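# Swap two shelf bins into their color-marked spots

## Task

Both bins on the shelf start in each other's places. Move each bin into the shelf spot whose mark matches its color, centred over that mark, with the open side facing outward and every part still inside. The board overhead sits low, so tilting a bin may be needed. Each bin must end fully pushed in, past the shelf's front lip. The shelf itself must stay roughly where it began and must not be rotated.

## Robot and tools

Robot: one seven-joint arm with a five-finger right hand. Its base sits at (0, 0, +0.160) m in the scene frame and is tilted. Near the table is a floor-mounted post. A 'too close to each other' message may involve the mounting block or post under the base. The joints run from the base outward: waist, shoulder, upper arm roll, elbow, forearm roll, wrist pitch, wrist roll.

Scene frame: the origin is on the table top directly under the base, +z points up, and +y is to the left when looking along +x. The hand point is fixed to the palm, 0.15 m out from the wrist face along the fingers and 0.05 m in front of the palm. Its axes are: +z along the straightened fingers, +y out of the palm, and +x across the palm away from the thumb. Straight fingers reach 0.06 to 0.07 m past the point and lie 0.06 m behind it along -y. On the little-finger side, a wrist bracket reaches 0.10 m across the palm and can hit things.

ROW FORMAT (used by execute_actions and move): 14 numbers in this order.
- dx, dy, dz, rx, ry, rz: an offset, not a pose. It is measured from the Hand target as it stands when the action or move begins, along that target's own axes. On this scale 1.0 equals 0.6 m or 180 degrees, and rx, ry, rz form one rotation vector. Every row in a list counts from that same start, not from the row before it. Sending the same offset again moves the hand further.
- little, ring, middle, index: absolute finger targets in [-1, 1]. +1 is straight, -1 is curled.
- thumb_bend: +1 straight, -1 fully bent.
- thumb_turn: +1 beside the palm, -1 opposite the fingers.
- force_limit, in [-1, 1]: the fingertip force at which a closing motor stops. It runs linearly from about 0 N at -1 to 10 N at +1, or to 15 N for the two thumb motors.
- speed, in [-1, 1]: finger speed, from almost nothing at -1 up to full at +0.48 and beyond. At full speed a finger's whole travel takes 0.49 s.
At the start of a scene, read a result first and resend its hand numbers, because a 0 counts as a command. Resending the current hand numbers keeps the grip unchanged.

TOOLS
- execute_actions(actions, cameras): actions is a list of actions. Each action is a table of up to 15 rows, one row per 1/30 s step. A short table repeats its last row out to step 15. An empty actions list returns images from all cameras.
- move(target, speed, blend, blocking, cameras): drives the hand point in a straight line. target is one row, or a list of up to 15 rows, all offsets from the same Hand target. speed is in m/s, from 0.002 to 0.5 with a default of 0.25; give one value, or one per leg. Turning is capped at twice speed in rad/s and at most 0.873 rad/s. blend is in metres and rounds corners between targets; the default 0 stops at each target. blocking=false returns after about 0.5 s while the motion continues. The path takes no account of obstacles. The arm lags behind the path and strays from it more at higher speed or when nearly straight. A long move stops after 10 s. The result adds a 'move:' line. done means the arm rests within 3 mm and 2 degrees of the target. Other outcomes are off_target, moving, held and fault. limits=paced means the command was clipped, and limits=held means steps were withheld. Neither done nor off_target tells you whether the arm is touching something.
- wait(seconds): 0 to 3600 s. It sends nothing new, lets any running move continue, and returns early when that move ends.
- stop(): brakes the running move. Braking needs some distance.
- zoom_image(camera, region): camera is cam_head_left, cam_head_right or cam_wrist. region is [x0, y0, x1, y1] in pixels, at most 504 by 504, taken from that camera's newest image.
- show_instructions(): shows the reference image pages.
- clear_fault(): clears a torque fault that a result has already reported.
- finished_scene(scene=1): ends the scene for good.

MOTION NOTES: each step, the commanded orientation is clipped to within 32 degrees of the measured one. Joint speeds are capped at 1.39 or 1.22 rad/s. The Hand target line shows the last commanded pose after clipping. The hand often settles short of it; send the remaining gap as an offset. Large turns can swing the elbow. To stop pushing on something, command the target back behind the hand point.

GRIPPING: with the thumb turned in front of the palm, the hand can wrap objects about 0.035 to 0.065 m thick, or a handle down to about 0.025 m. A thumb-tip to index-pad pinch can hold a light object up to about 0.08 m. A motor moves only when its target changes by 0.002 or more. It locks on reaching its target or force_limit. To grip harder, raise force_limit and send a more closed target. For a gentle grip, close with speed at -0.94 or lower.

RESULTS: the state line gives end_effector_position in metres and end_effector_quat_wxyz, both in the scene frame and accurate to a few cm. Also reported are the Hand target, joint positions, velocities and torques, and temperatures. hand_measured, hand_stopped_by (moving, target, force, stalled, fault) and hand_load_n (fingertip newtons, positive when the finger is pushed open) follow the motor order. A grip that has slipped shows as hand_load_n dropping near 0. Flange force is the outside force in the hand's axes and is somewhat noisy. Cameras, each 896x504: cam_head_left, cam_head_right, cam_wrist.

AVOID: hitting the shelf, board or post; hard pushes, since the arm is stiff and a few mm past contact already presses hard; dropping bins or spilling their parts; knocking anything off the table; excess finger force. A torque fault stops the arm until clear_fault. Joint limits are about 104.5 N m for the four base joints and 51.3 N m for the three wrist-side joints. Motors overheat when holding loads or when pressing toward a target they cannot reach.

Each tool is called after ">>>" as name(argument=value, ...) on one line, values as JSON.

Reference images:

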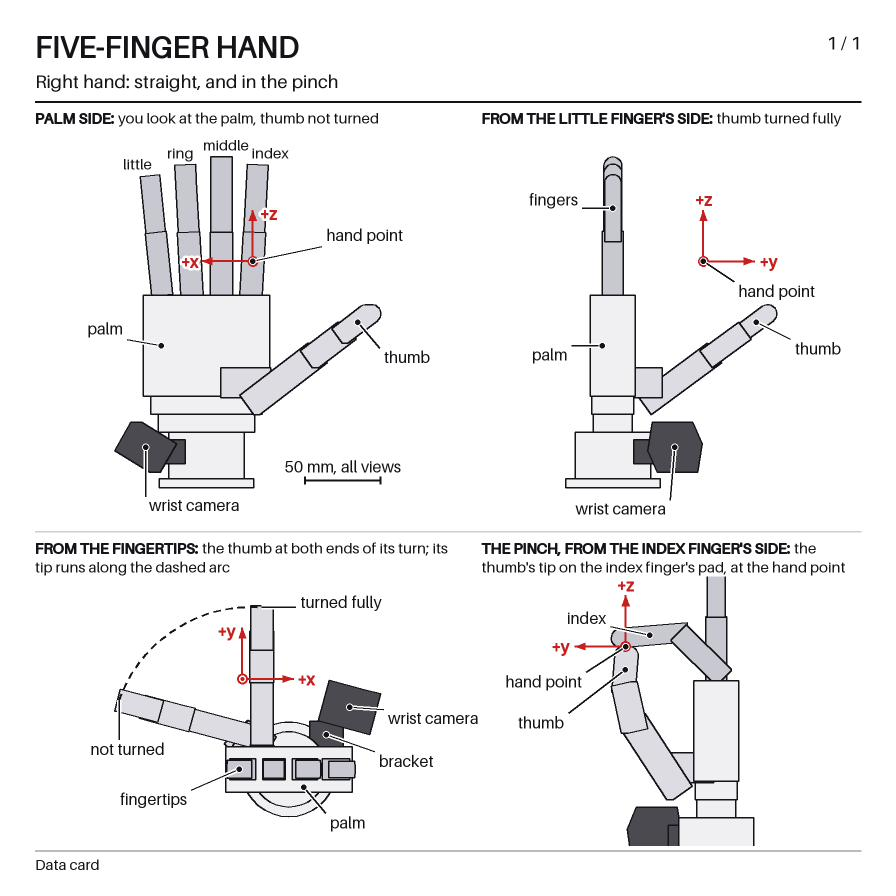

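## Session

>>> execute_actions(actions=[])

Scene clock: 0.00 s.
end_effector_position=(+0.5212, +0.1557, +0.2217) hand_measured=(+1.000, +1.000, +1.000, +1.000, +1.000, +1.000) hand_load_n=(+0.0, +0.0, +0.0, +0.0, +0.0, +0.0) hand_stopped_by=(target, target, target, target, target, target) hand_force_limit=0.00 hand_speed=-0.80 end_effector_quat_wxyz=(-0.103, +0.189, +0.958, +0.190)
Joint positions: [0.451 1.099 -0.267 1.38 -0.755 1.479 -1.133]
Joint velocities: within noise
Joint torques (N m): no reading
Motor temperatures (°C): [40 39 39 34 38 45 51]
Flange force (N): no reading
Hand target: +0.5212, +0.1557, +0.2217; -0.103, +0.189, +0.958, +0.190

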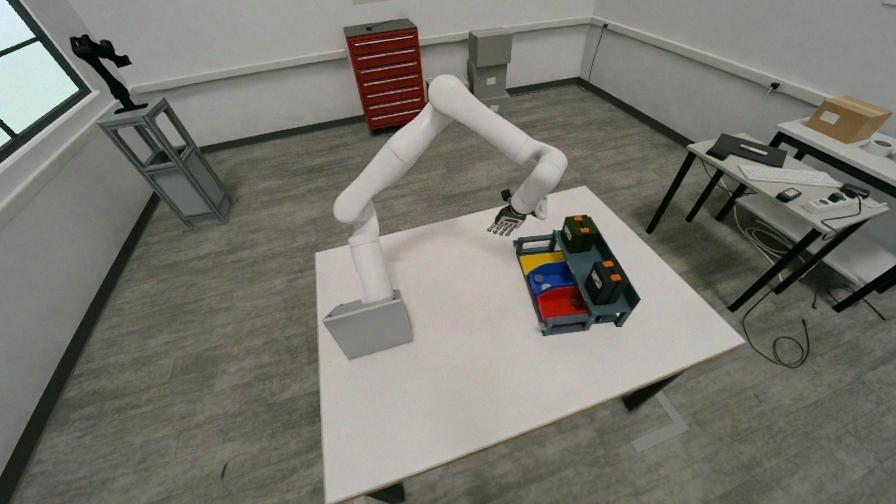

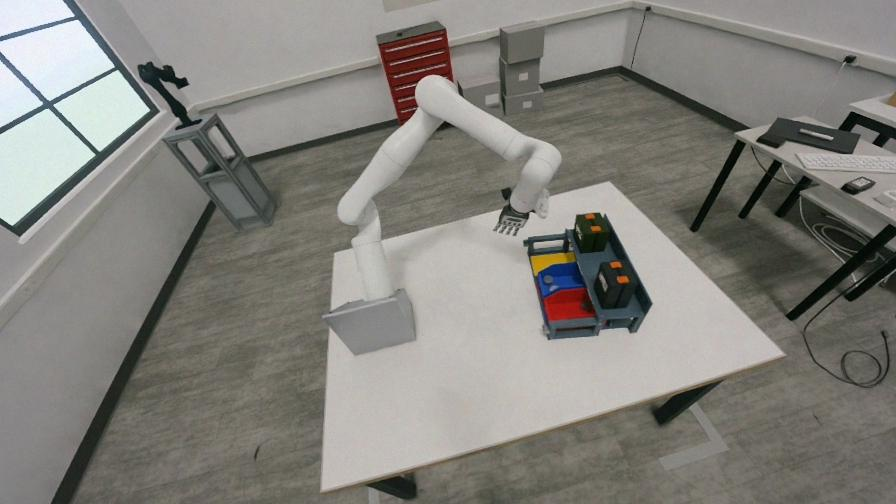

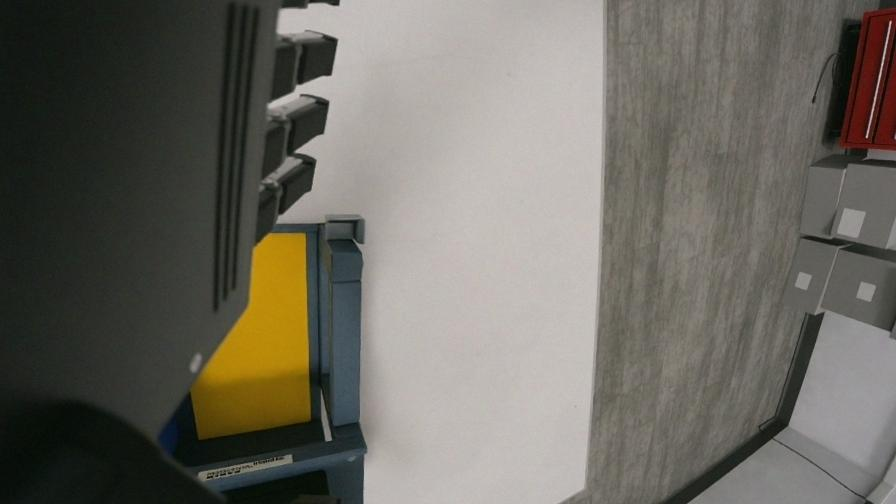

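>>> zoom_image(camera="cam_head_left", region=[470, 180, 680, 360])

>>> zoom_image(camera="cam_head_right", region=[480, 180, 690, 360])

>>> zoom_image(camera="cam_wrist", region=[150, 150, 500, 500])

Scaled by 2.400 from the camera's image (finer frame: 1280x720).

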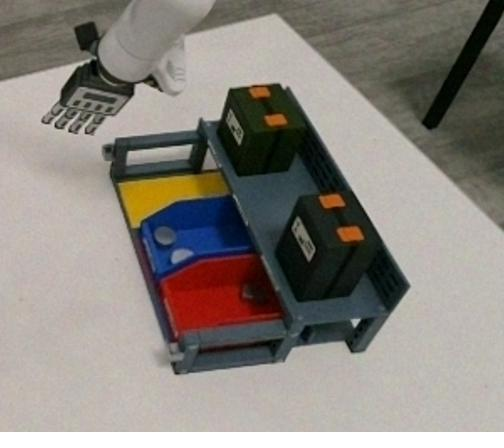

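Scaled by 2.400 from the camera's image (finer frame: 1280x720).

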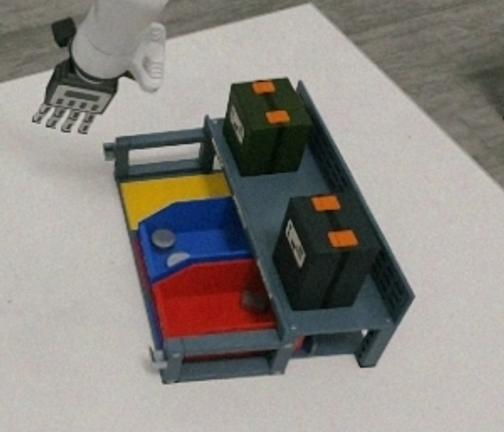

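Scaled by 1.440 from the camera's image (finer frame: 1280x720).

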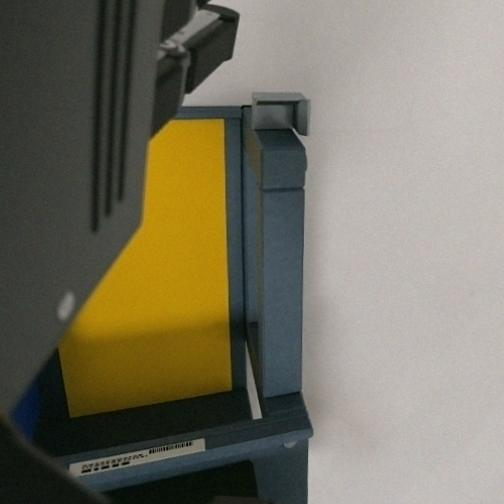

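>>> move(target=[0.032, -0.299, -0.241, 0, 0, 0, 1, 1, 1, 1, 1, 1, 0, -0.8], cameras=["cam_wrist"])

Scene clock: 22.77 s.
end_effector_position=(+0.4497, -0.0499, +0.2997) hand_measured=(+1.000, +1.000, +1.000, +1.000, +1.000, +1.000) hand_load_n=(+0.0, +0.0, +0.0, +0.0, +0.0, +0.0) hand_stopped_by=(target, target, target, target, target, target) hand_force_limit=0.00 hand_speed=-0.80 end_effector_quat_wxyz=(-0.103, +0.189, +0.958, +0.190)
Joint positions: [0.71 1.371 -0.14 1.003 -0.548 1.789 -0.986]
Joint torques (N m): [11.17 -17.18 2.97 -7.09 -0.57 1.13 0.11]
Flange force (N): [3.4 0.5 3.2]
Hand target: +0.4497, -0.0499, +0.2997; -0.103, +0.189, +0.958, +0.190
Off the commanded pose: 0.000 m, 0 deg.
move: done
cam_wrist: T_world_to_cam=[[0.1022, 0.91196, 0.39734, -0.12481], [0.93004, -0.22933, 0.28712, -0.50638], [0.35296, 0.34019, -0.8716, 0.23324]] pos_world=[0.40138, -0.08165, 0.39827]

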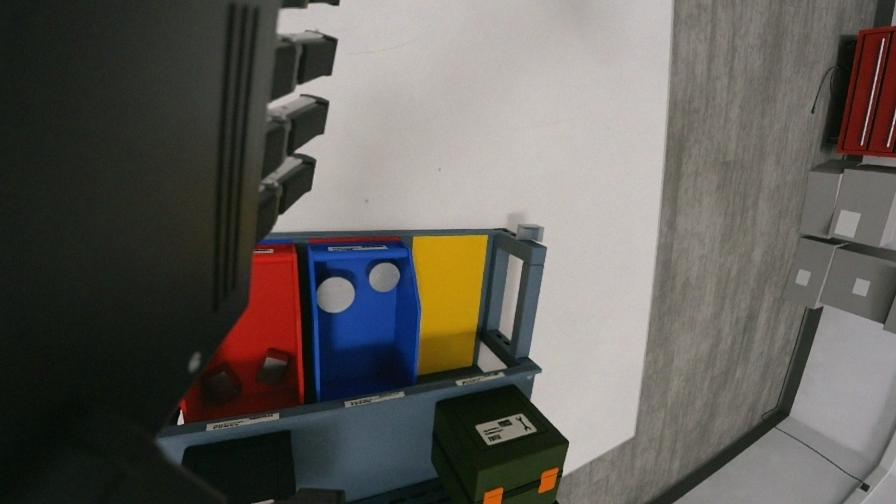

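>>> zoom_image(camera="cam_wrist", region=[170, 200, 570, 460])

Scaled by 1.260 from the camera's image (finer frame: 1280x720).

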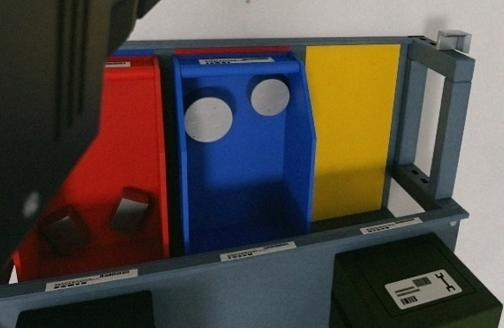

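>>> move(target=[0.0375, -0.122, 0.188, -0.0773, -0.238, 0.0015, 1, 1, 1, 1, 1, 1, 0, -0.8], cameras=["cam_wrist"])

Scene clock: 37.83 s.
end_effector_position=(+0.3858, -0.0598, +0.1797) hand_measured=(+1.000, +1.000, +1.000, +1.000, +1.000, +1.000) hand_load_n=(+0.0, +0.0, +0.0, +0.0, +0.0, +0.0) hand_stopped_by=(target, target, target, target, target, target) hand_force_limit=0.00 hand_speed=-0.80 end_effector_quat_wxyz=(+0.276, +0.259, +0.899, +0.220)
Joint positions: [1.243 1.517 -0.395 2.017 -1.117 0.69 0.004]
Joint torques (N m): [4.53 -14.99 -1.26 -3.87 -0.85 1.51 0.08]
Flange force (N): [2.8 1.4 0.7]
Hand target: +0.3858, -0.0598, +0.1797; +0.276, +0.259, +0.899, +0.220
Off the commanded pose: 0.000 m, 0 deg.
move: done
cam_wrist: T_world_to_cam=[[0.10253, 0.91212, 0.39689, -0.06155], [0.40737, -0.4025, 0.81978, -0.31911], [0.90749, 0.07763, -0.41284, -0.15761]] pos_world=[0.27934, -0.06006, 0.22096]

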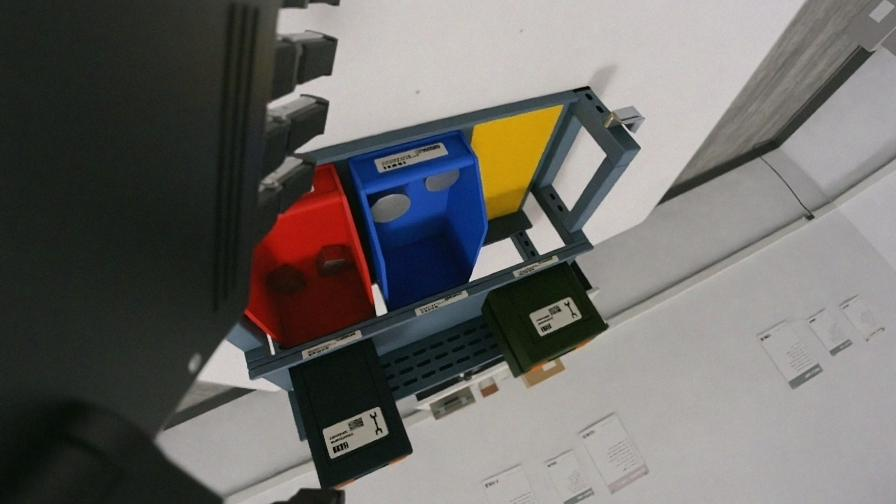

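>>> zoom_image(camera="cam_wrist", region=[230, 70, 650, 390])

>>> zoom_image(camera="cam_wrist", region=[330, 110, 510, 230])

Scaled by 1.200 from the camera's image (finer frame: 1280x720).

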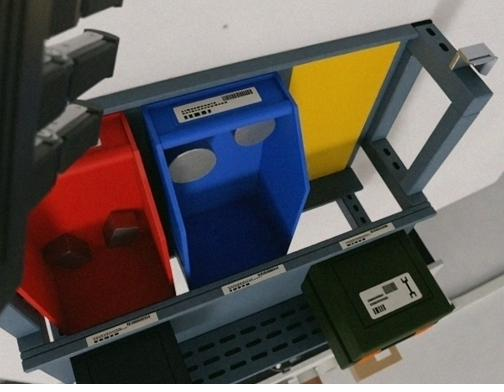

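Scaled by 2.800 from the camera's image (finer frame: 1280x720).

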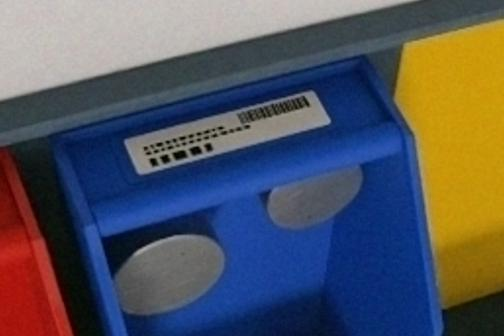

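>>> move(target=[-0.0873, -0.2268, -0.0292, 0, 0, 0, 1, 1, 1, 1, 1, 1, 0, -0.8], cameras=["cam_wrist"])

Scene clock: 43.30 s.
end_effector_position=(+0.3657, -0.1997, +0.1397) hand_measured=(+1.000, +1.000, +1.000, +1.000, +1.000, +1.000) hand_load_n=(+0.0, +0.0, +0.0, +0.0, +0.0, +0.0) hand_stopped_by=(target, target, target, target, target, target) hand_force_limit=0.00 hand_speed=-0.80 end_effector_quat_wxyz=(+0.276, +0.259, +0.899, +0.220)
Joint positions: [1.221 1.746 -0.22 1.558 -0.924 0.949 -0.151]
Joint torques (N m): [4.28 -19.51 -0.7 -5.26 -1.16 1.35 0.15]
Flange force (N): [2.7 2.4 0.6]
Hand target: +0.3657, -0.1997, +0.1397; +0.276, +0.259, +0.899, +0.220
Off the commanded pose: 0.000 m, 0 deg.
move: done
cam_wrist: T_world_to_cam=[[0.10261, 0.91213, 0.39685, 0.08394], [0.40733, -0.4025, 0.8198, -0.33451], [0.9075, 0.07753, -0.41284, -0.145]] pos_world=[0.25924, -0.19996, 0.18106]

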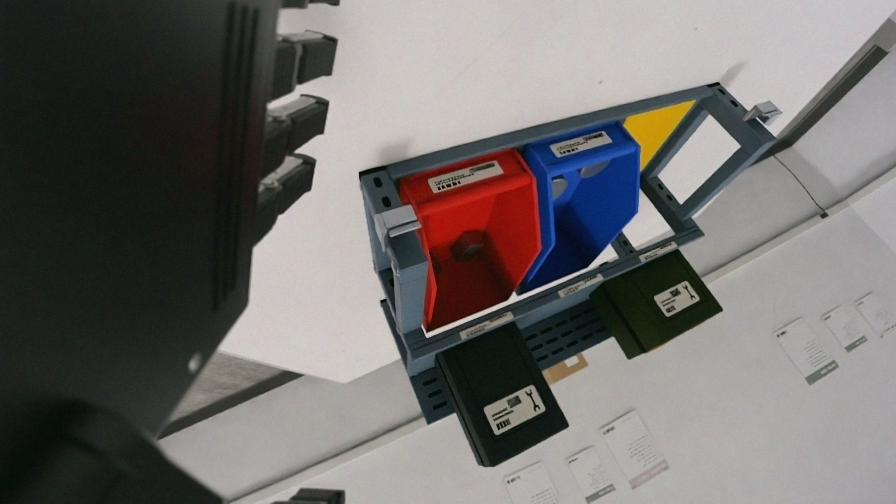

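>>> zoom_image(camera="cam_wrist", region=[350, 70, 560, 220])

>>> zoom_image(camera="cam_wrist", region=[360, 200, 570, 350])

>>> zoom_image(camera="cam_wrist", region=[540, 70, 790, 280])

Scaled by 2.400 from the camera's image (finer frame: 1280x720).

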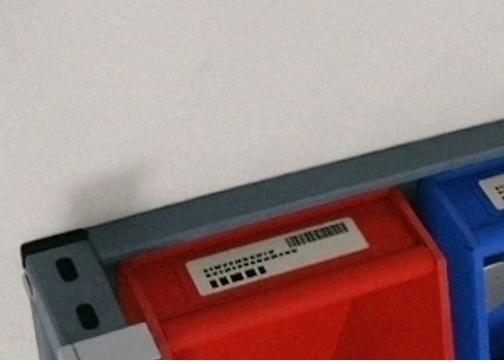

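Scaled by 2.400 from the camera's image (finer frame: 1280x720).

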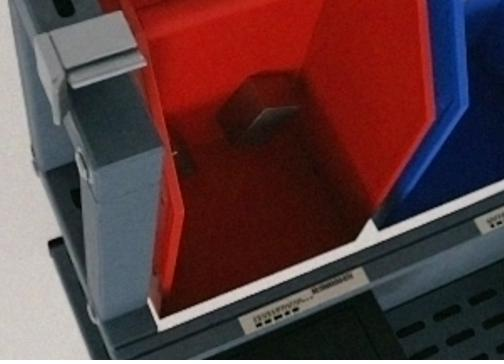

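Scaled by 2.016 from the camera's image (finer frame: 1280x720).

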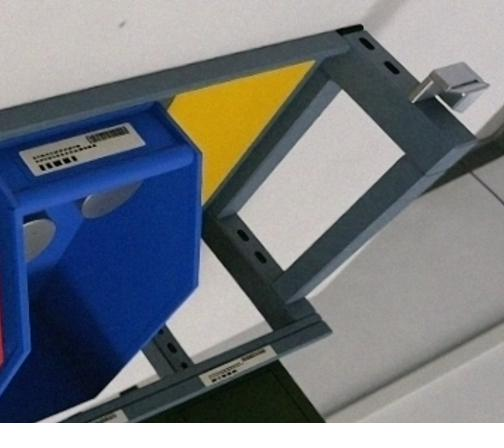

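>>> move(target=[[-0.07, 0.0985, -0.1378, 0, 0, 0, 1, 1, 1, 1, 1, 1, 0, -0.8], [-0.1235, 0.4638, 0.1552, 0.2234, 0.2654, -0.0533, 1, 1, 1, 1, 1, 1, 0, -0.8]], blend=[0.03, 0], cameras=["cam_wrist"])

Scene clock: 64.37 s.
end_effector_position=(+0.5711, -0.0055, +0.2477) hand_measured=(+1.000, +1.000, +1.000, +1.000, +1.000, +1.000) hand_load_n=(+0.0, +0.0, +0.0, +0.0, +0.0, +0.0) hand_stopped_by=(target, target, target, target, target, target) hand_force_limit=0.00 hand_speed=-0.80 end_effector_quat_wxyz=(-0.190, +0.154, +0.969, -0.032)
Joint positions: [0.319 1.457 -0.025 0.365 -0.488 2.012 -1.345]
Joint torques (N m): [15.88 -18.1 2.83 -6.51 0.18 0.9 0.11]
Flange force (N): no reading
Hand target: +0.5711, -0.0055, +0.2478; -0.190, +0.154, +0.969, -0.032
Off the commanded pose: 0.000 m, 0 deg.
move: done
cam_wrist: T_world_to_cam=[[0.0013, 1, 0.00084, -0.00084], [0.99495, -0.00138, 0.10039, -0.58365], [0.10039, 0.00071, -0.99495, 0.30291]] pos_world=[0.55029, -0.00018, 0.35998]

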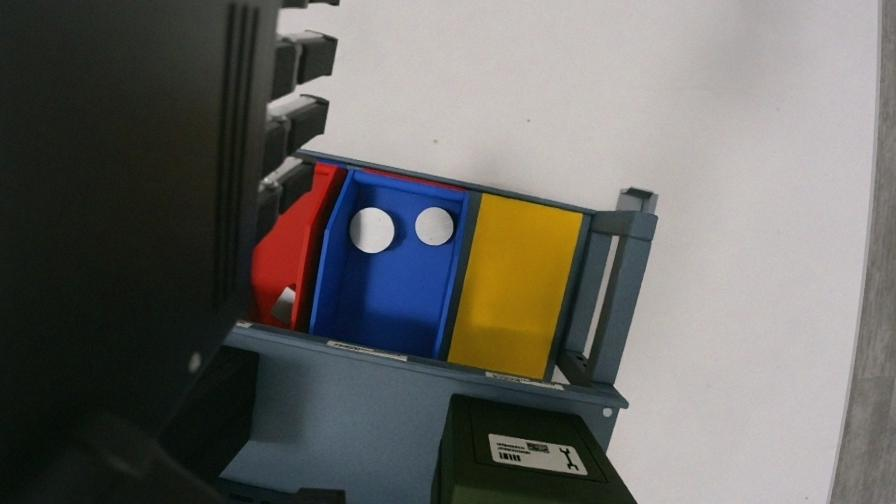

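>>> zoom_image(camera="cam_wrist", region=[240, 130, 480, 380])

>>> zoom_image(camera="cam_wrist", region=[430, 160, 680, 420])

Scaled by 2.016 from the camera's image (finer frame: 1280x720).

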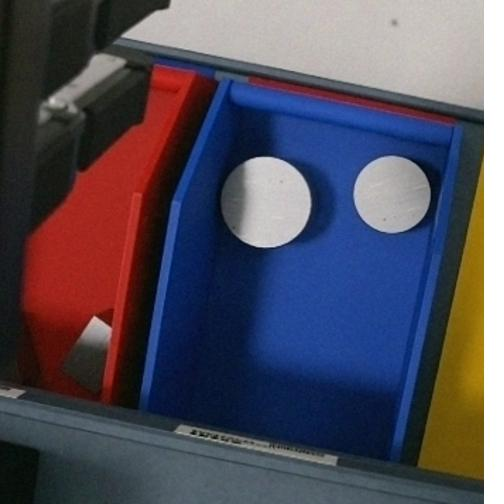

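Scaled by 1.938 from the camera's image (finer frame: 1280x720).

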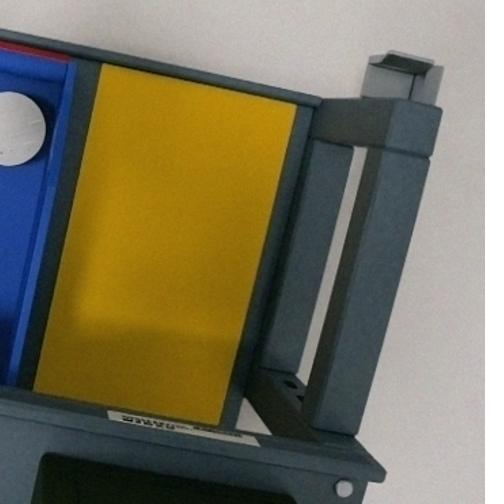

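>>> move(target=[[0.2505, -0.089, 0.0148, 0.213, -0.2589, -0.163, 1, 1, 1, 1, 1, 1, 0, -0.8], [0.2497, -0.105, 0.269, 0.426, -0.5178, -0.3261, 1, 1, 1, 1, 1, 1, 0, -0.8]], blend=[0.03, 0], cameras=["all"])

Scene clock: 103.20 s.
end_effector_position=(+0.3680, -0.0148, +0.1767) hand_measured=(+1.000, +1.000, +1.000, +1.000, +1.000, +1.000) hand_load_n=(+0.0, +0.0, +0.0, +0.0, +0.0, +0.0) hand_stopped_by=(target, target, target, target, target, target) hand_force_limit=0.00 hand_speed=-0.80 end_effector_quat_wxyz=(+0.428, -0.477, +0.624, -0.447)
Joint positions: [1.539 1.881 -0.613 2.581 0.765 -1.085 0.601]
Joint torques (N m): [1.93 -12.76 -3.89 1.3 1.15 -1.69 0.06]
Flange force (N): [-1.3 0.4 -1.4]
Hand target: +0.3680, -0.0149, +0.1767; +0.428, -0.477, +0.624, -0.447 (not the last commanded pose)
Off the commanded pose: 0.019 m, 15 deg.
joint at its limit — joint 4 (elbow), upper limit, where the elbow is as bent as it goes.
move: held (a check stopped the path); limits=held
pose unreachable: on one or more control steps of this call, first in action 0 (counted from 0), an arm could not follow its commanded pose, so it was not sent that pose on those steps. It may still have moved: this result reports where it is.
cause: moving toward the commanded pose would bring two parts of the arm too close to each other (its base or mounting and another part of the arm, with joints 1 (waist) to 5 (forearm roll) between them, 44 mm apart when it was first held).
cam_wrist: T_world_to_cam=[[-0.26337, -0.16302, -0.95082, 0.25728], [-0.35792, 0.93178, -0.06061, 0.16565], [0.89584, 0.32436, -0.30375, -0.15742]] pos_world=[0.26807, -0.06135, 0.20685]

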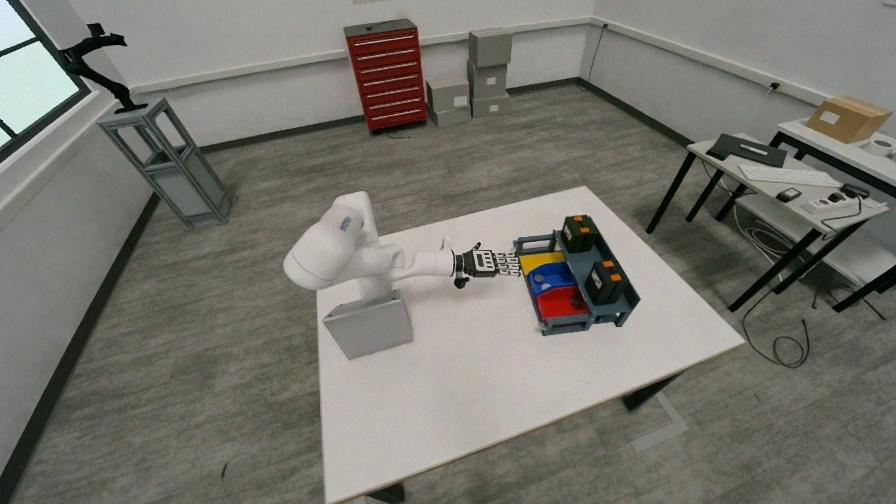

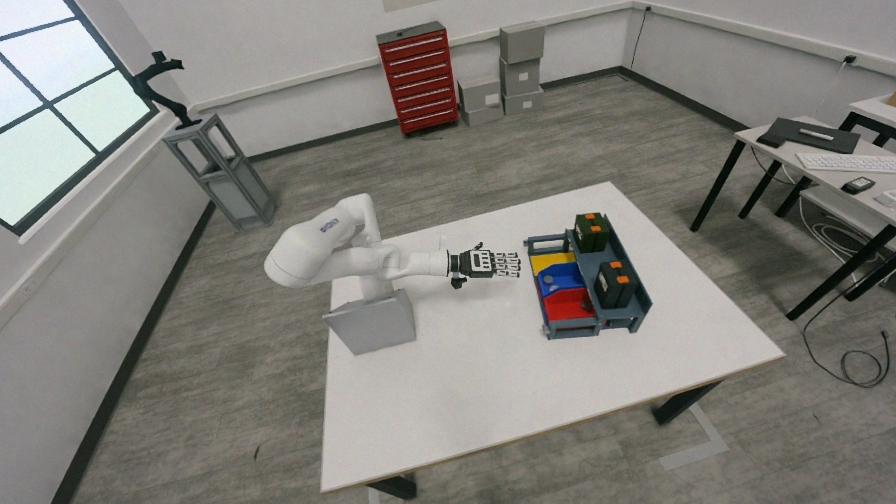

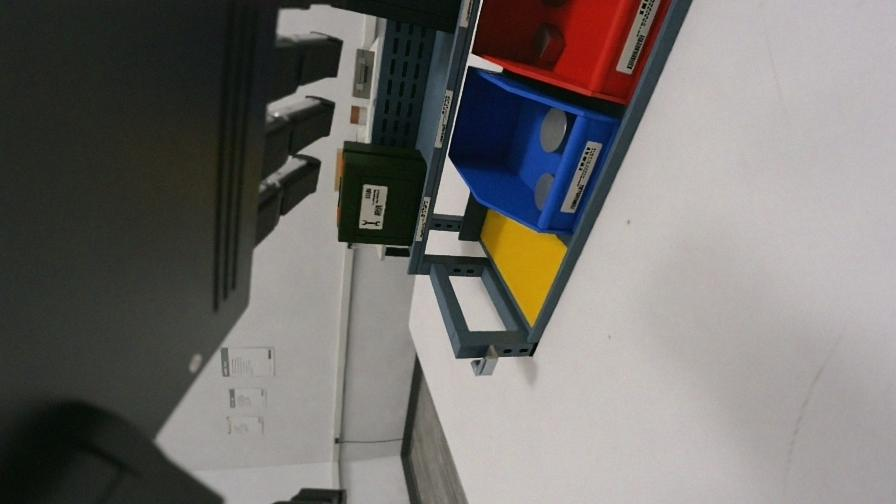

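>>> zoom_image(camera="cam_wrist", region=[400, 0, 700, 260])

>>> zoom_image(camera="cam_wrist", region=[400, 180, 600, 380])

Scaled by 1.680 from the camera's image (finer frame: 1280x720).

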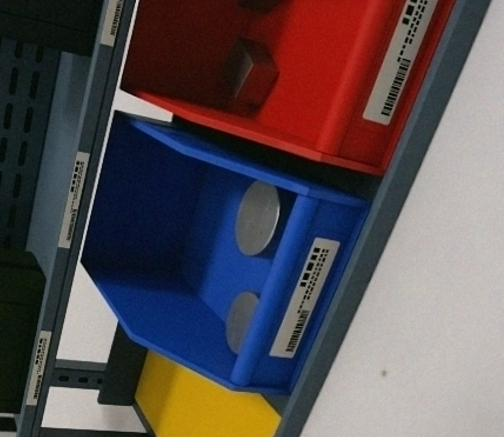

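Scaled by 2.520 from the camera's image (finer frame: 1280x720).

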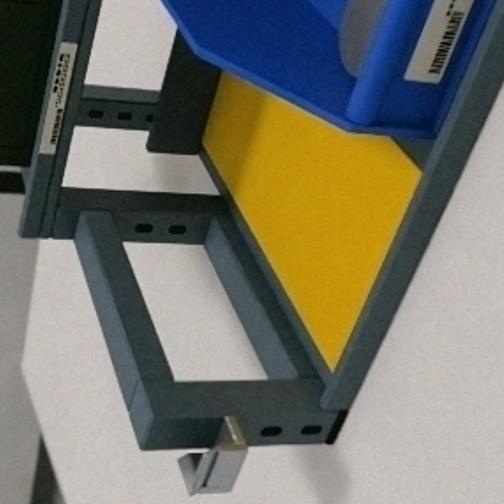

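>>> move(target=[-0.0418, -0.0262, 0.2457, -0.3124, 0.0319, -0.0195, -1, -1, 1, 1, 1, 1, 0, 0], cameras=["all"])

Scene clock: 149.90 s.
end_effector_position=(+0.5173, -0.0147, +0.1600) hand_measured=(-1.000, -1.000, +1.000, +1.000, +1.000, +1.000) hand_load_n=(+0.0, +0.0, +0.0, +0.0, +0.0, +0.0) hand_stopped_by=(target, target, target, target, target, target) hand_force_limit=0.00 hand_speed=0.00 end_effector_quat_wxyz=(+0.109, -0.618, +0.767, -0.135)
Joint positions: [0.852 1.301 -0.929 1.539 0.19 0.559 0.069]
Joint torques (N m): [11.61 -14.33 -0.93 -7.73 -0.32 -0.67 0.05]
Flange force (N): [-0.4 3.7 -0.5]
Hand target: +0.5174, -0.0147, +0.1601; +0.109, -0.618, +0.767, -0.135
Off the commanded pose: 0.000 m, 0 deg.
move: done
cam_wrist: T_world_to_cam=[[-0.94088, -0.11273, -0.31942, 0.5309], [-0.22733, 0.90924, 0.34873, 0.08463], [0.25112, 0.40072, -0.88111, 0.13081]] pos_world=[0.48591, -0.06951, 0.25533]

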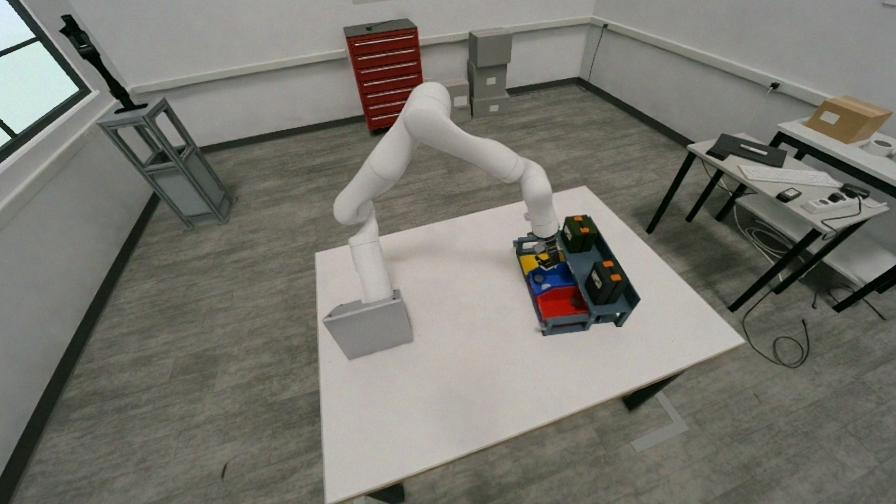

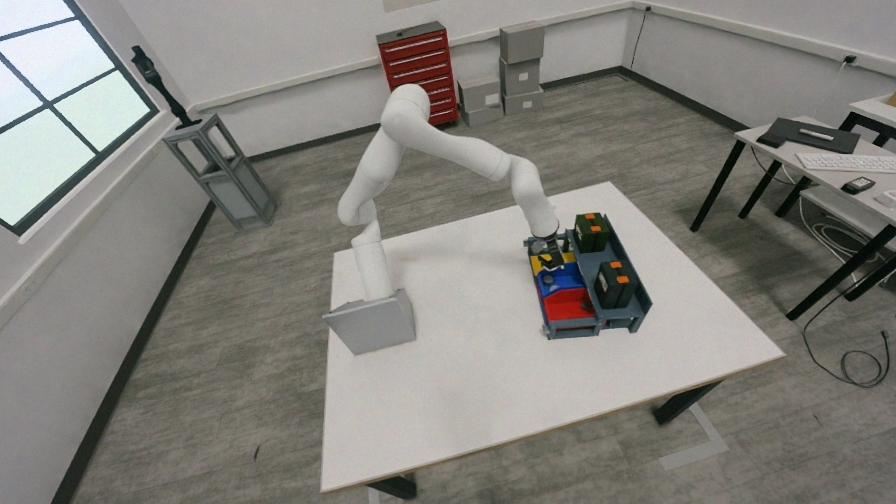

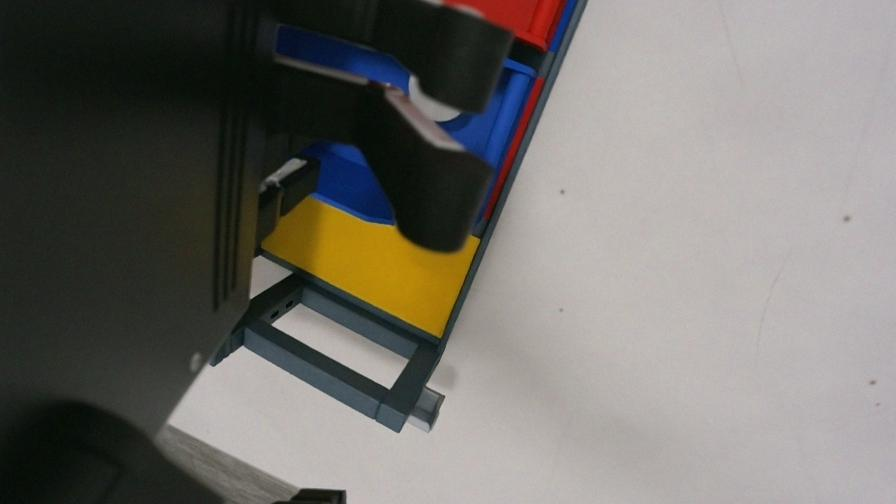

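>>> zoom_image(camera="cam_wrist", region=[230, 20, 600, 280])

>>> zoom_image(camera="cam_head_right", region=[500, 180, 680, 350])

Scaled by 1.362 from the camera's image (finer frame: 1280x720).

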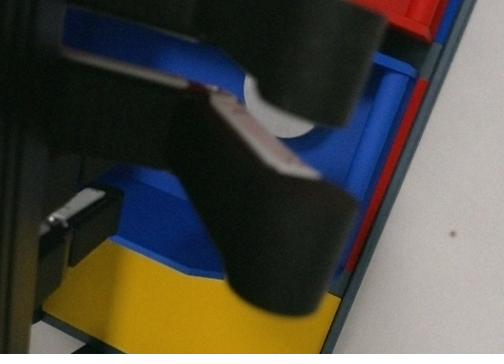

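Scaled by 2.800 from the camera's image (finer frame: 1280x720).

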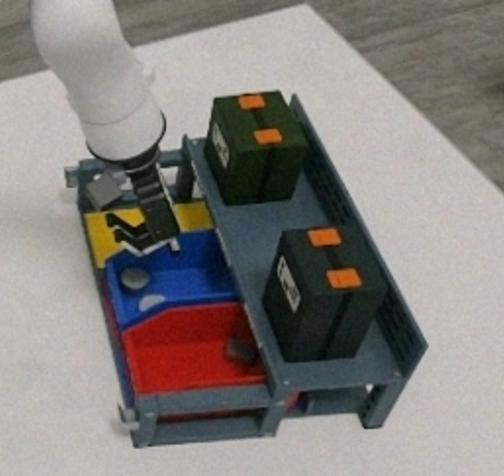

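>>> move(target=[0, 0.0412, 0.1375, 0, 0, 0, -1, -1, 1, 1, 1, -1, 0, 0], speed=0.1, cameras=["all"])

Scene clock: 164.83 s.
end_effector_position=(+0.5222, -0.0157, +0.0741) hand_measured=(-1.000, -1.000, +1.000, +1.000, +1.000, -1.000) hand_load_n=(+0.0, +0.0, +0.0, +0.0, +0.0, +0.0) hand_stopped_by=(target, target, target, target, target, target) hand_force_limit=0.00 hand_speed=0.00 end_effector_quat_wxyz=(+0.109, -0.618, +0.767, -0.135)
Joint positions: [0.738 1.401 -0.875 1.574 0.216 0.373 0.05]
Joint torques (N m): [12.22 -15.43 -0.78 -6.81 -0.27 -0.67 0.1]
Flange force (N): [-0.4 3.8 -1.3]
Hand target: +0.5222, -0.0157, +0.0741; +0.109, -0.618, +0.767, -0.135
Off the commanded pose: 0.000 m, 0 deg.
move: done
cam_wrist: T_world_to_cam=[[-0.94086, -0.11282, -0.31945, 0.50793], [-0.22742, 0.90923, 0.3487, 0.1166], [0.25112, 0.40072, -0.88111, 0.05417]] pos_world=[0.49081, -0.07041, 0.16933]

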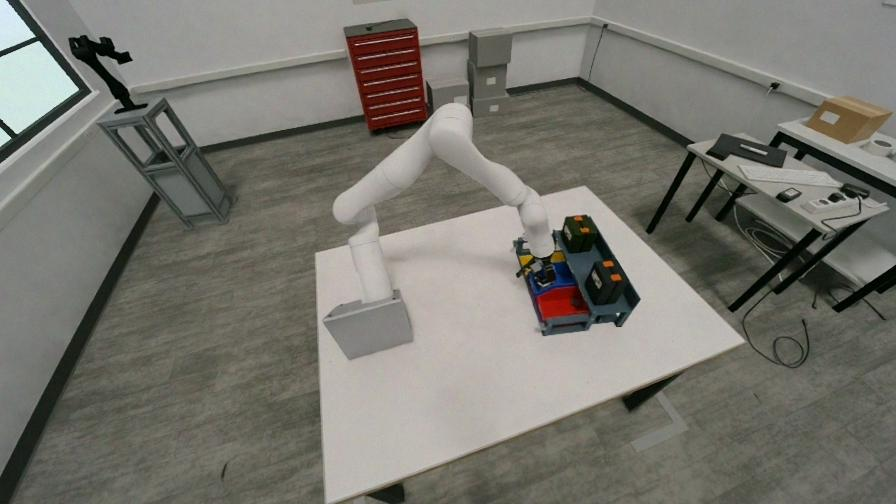

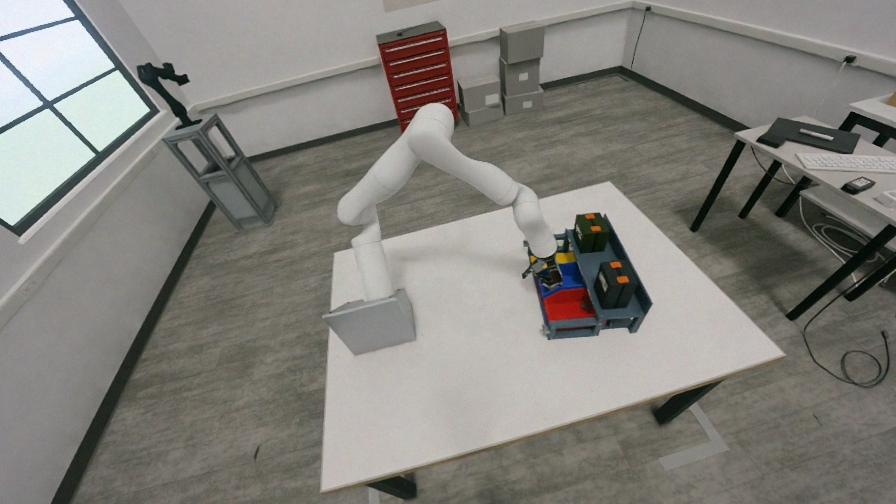

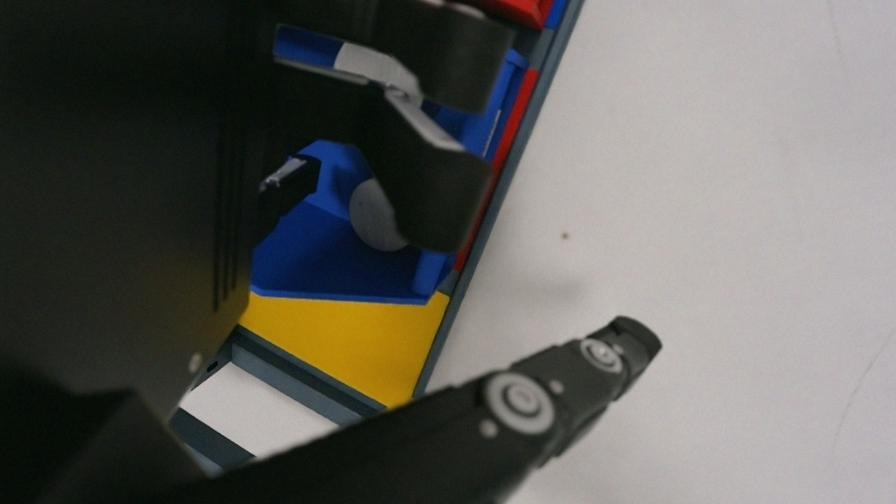

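>>> zoom_image(camera="cam_wrist", region=[220, 120, 500, 420])

>>> zoom_image(camera="cam_head_right", region=[500, 180, 680, 350])

Scaled by 1.680 from the camera's image (finer frame: 1280x720).

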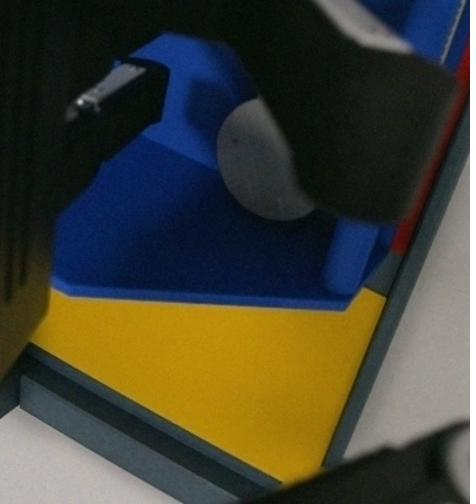

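Scaled by 2.800 from the camera's image (finer frame: 1280x720).

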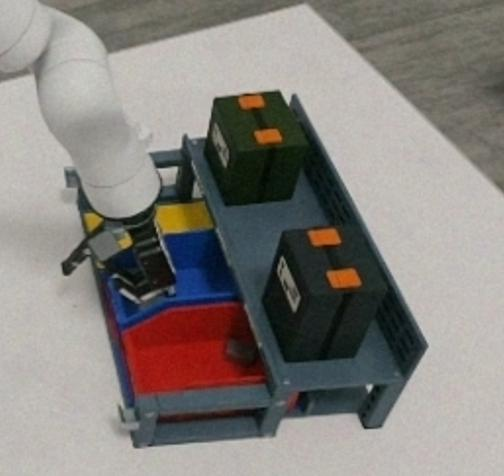

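>>> move(target=[-0.1333, 0, 0, 0, 0, 0, -1, -1, 1, 1, 1, -1, 0, 0], speed=0.05, cameras=["cam_head_right", "cam_wrist"])

Scene clock: 172.77 s.
end_effector_position=(+0.5392, +0.0625, +0.0741) hand_measured=(-1.000, -1.000, +1.000, +1.000, +1.000, -1.000) hand_load_n=(+0.0, +0.0, +0.0, +0.0, +0.0, +0.0) hand_stopped_by=(target, target, target, target, target, target) hand_force_limit=0.00 hand_speed=0.00 end_effector_quat_wxyz=(+0.109, -0.618, +0.767, -0.135)
Joint positions: [0.63 1.273 -0.884 1.631 0.158 0.323 -0.066]
Joint torques (N m): [12.39 -14.12 -0.97 -6.49 -0.38 -0.69 0.03]
Flange force (N): [1.6 3.5 -1.1]
Hand target: +0.5391, +0.0625, +0.0741; +0.109, -0.618, +0.767, -0.135
Off the commanded pose: 0.000 m, 0 deg.
move: done
cam_wrist: T_world_to_cam=[[-0.94083, -0.11287, -0.31952, 0.53265], [-0.22752, 0.90917, 0.34878, 0.04938], [0.25113, 0.40085, -0.88106, 0.01857]] pos_world=[0.50771, 0.00779, 0.16933]

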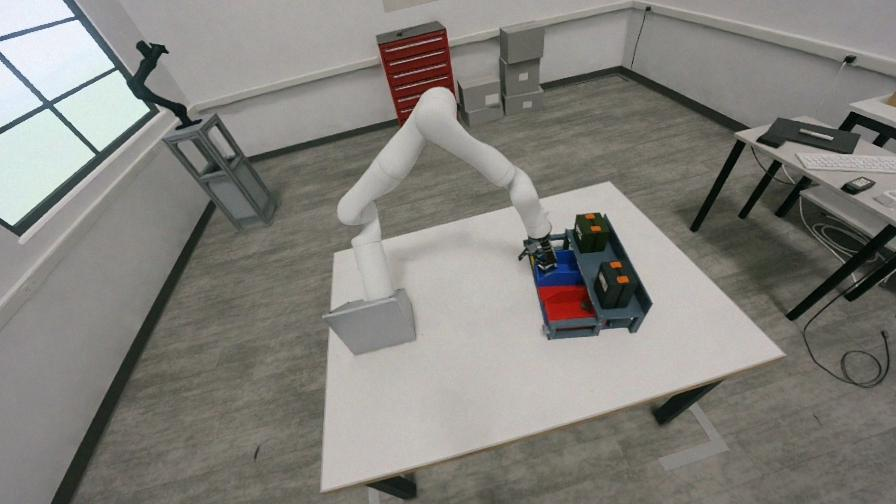

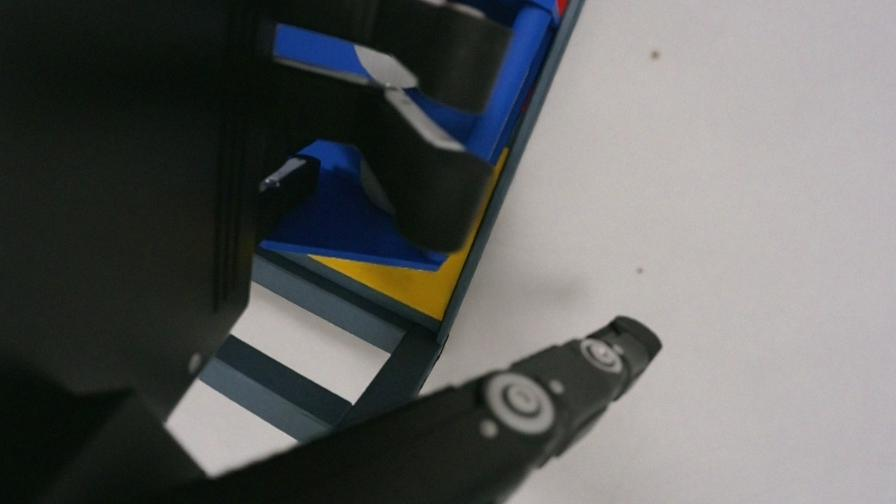

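>>> zoom_image(camera="cam_wrist", region=[220, 60, 600, 360])

>>> zoom_image(camera="cam_head_right", region=[500, 210, 680, 360])

Scaled by 1.326 from the camera's image (finer frame: 1280x720).

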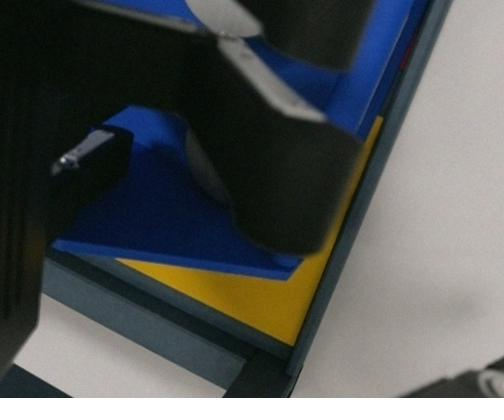

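Scaled by 2.800 from the camera's image (finer frame: 1280x720).

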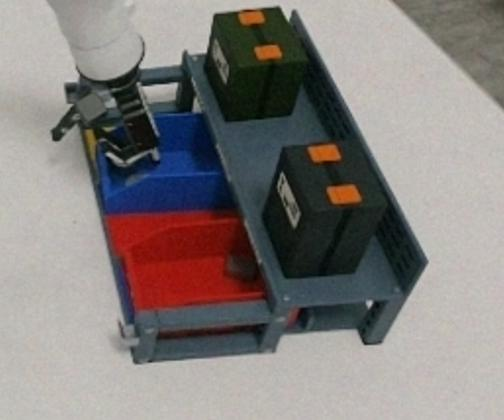

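>>> move(target=[-0.0633, 0, 0, 0, 0, 0, -1, -1, 1, 1, 1, -1, 0, 0], speed=0.04, cameras=["cam_wrist"])

>>> zoom_image(camera="cam_wrist", region=[220, 60, 600, 360])

Scene clock: 177.37 s.
end_effector_position=(+0.5472, +0.0997, +0.0741) hand_measured=(-1.000, -1.000, +1.000, +1.000, +1.000, -1.000) hand_load_n=(+0.0, +0.0, +0.0, +0.0, +0.0, +0.0) hand_stopped_by=(target, target, target, target, target, target) hand_force_limit=0.00 hand_speed=0.00 end_effector_quat_wxyz=(+0.109, -0.618, +0.767, -0.135)
Joint positions: [0.575 1.213 -0.887 1.641 0.129 0.313 -0.12]
Joint torques (N m): [12.66 -13.59 -0.64 -6.56 -0.39 -0.77 0.07]
Flange force (N): [1.9 3.5 -1.2]
Hand target: +0.5472, +0.0996, +0.0741; +0.109, -0.618, +0.767, -0.135
Off the commanded pose: 0.000 m, 0 deg.
move: done
cam_wrist: T_world_to_cam=[[-0.94083, -0.11287, -0.31952, 0.54449], [-0.22752, 0.90917, 0.34878, 0.01745], [0.25113, 0.40085, -0.88106, 0.00175]] pos_world=[0.51581, 0.04489, 0.16943]

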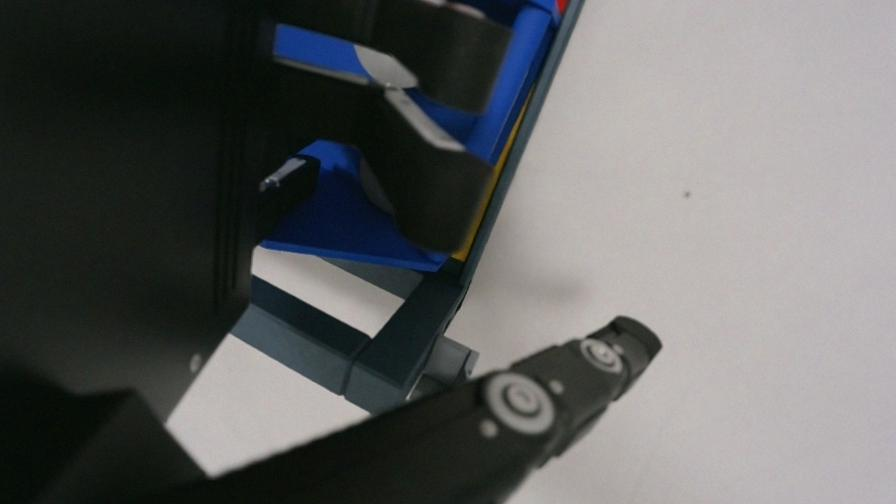

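Scaled by 1.326 from the camera's image (finer frame: 1280x720).

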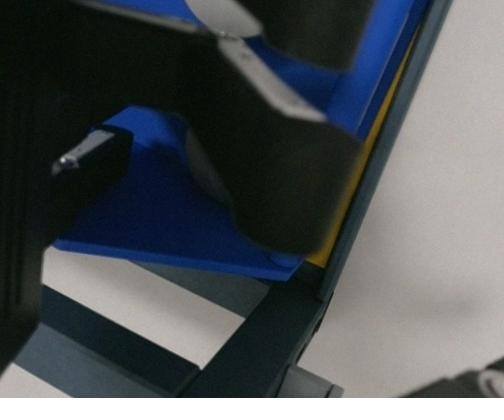

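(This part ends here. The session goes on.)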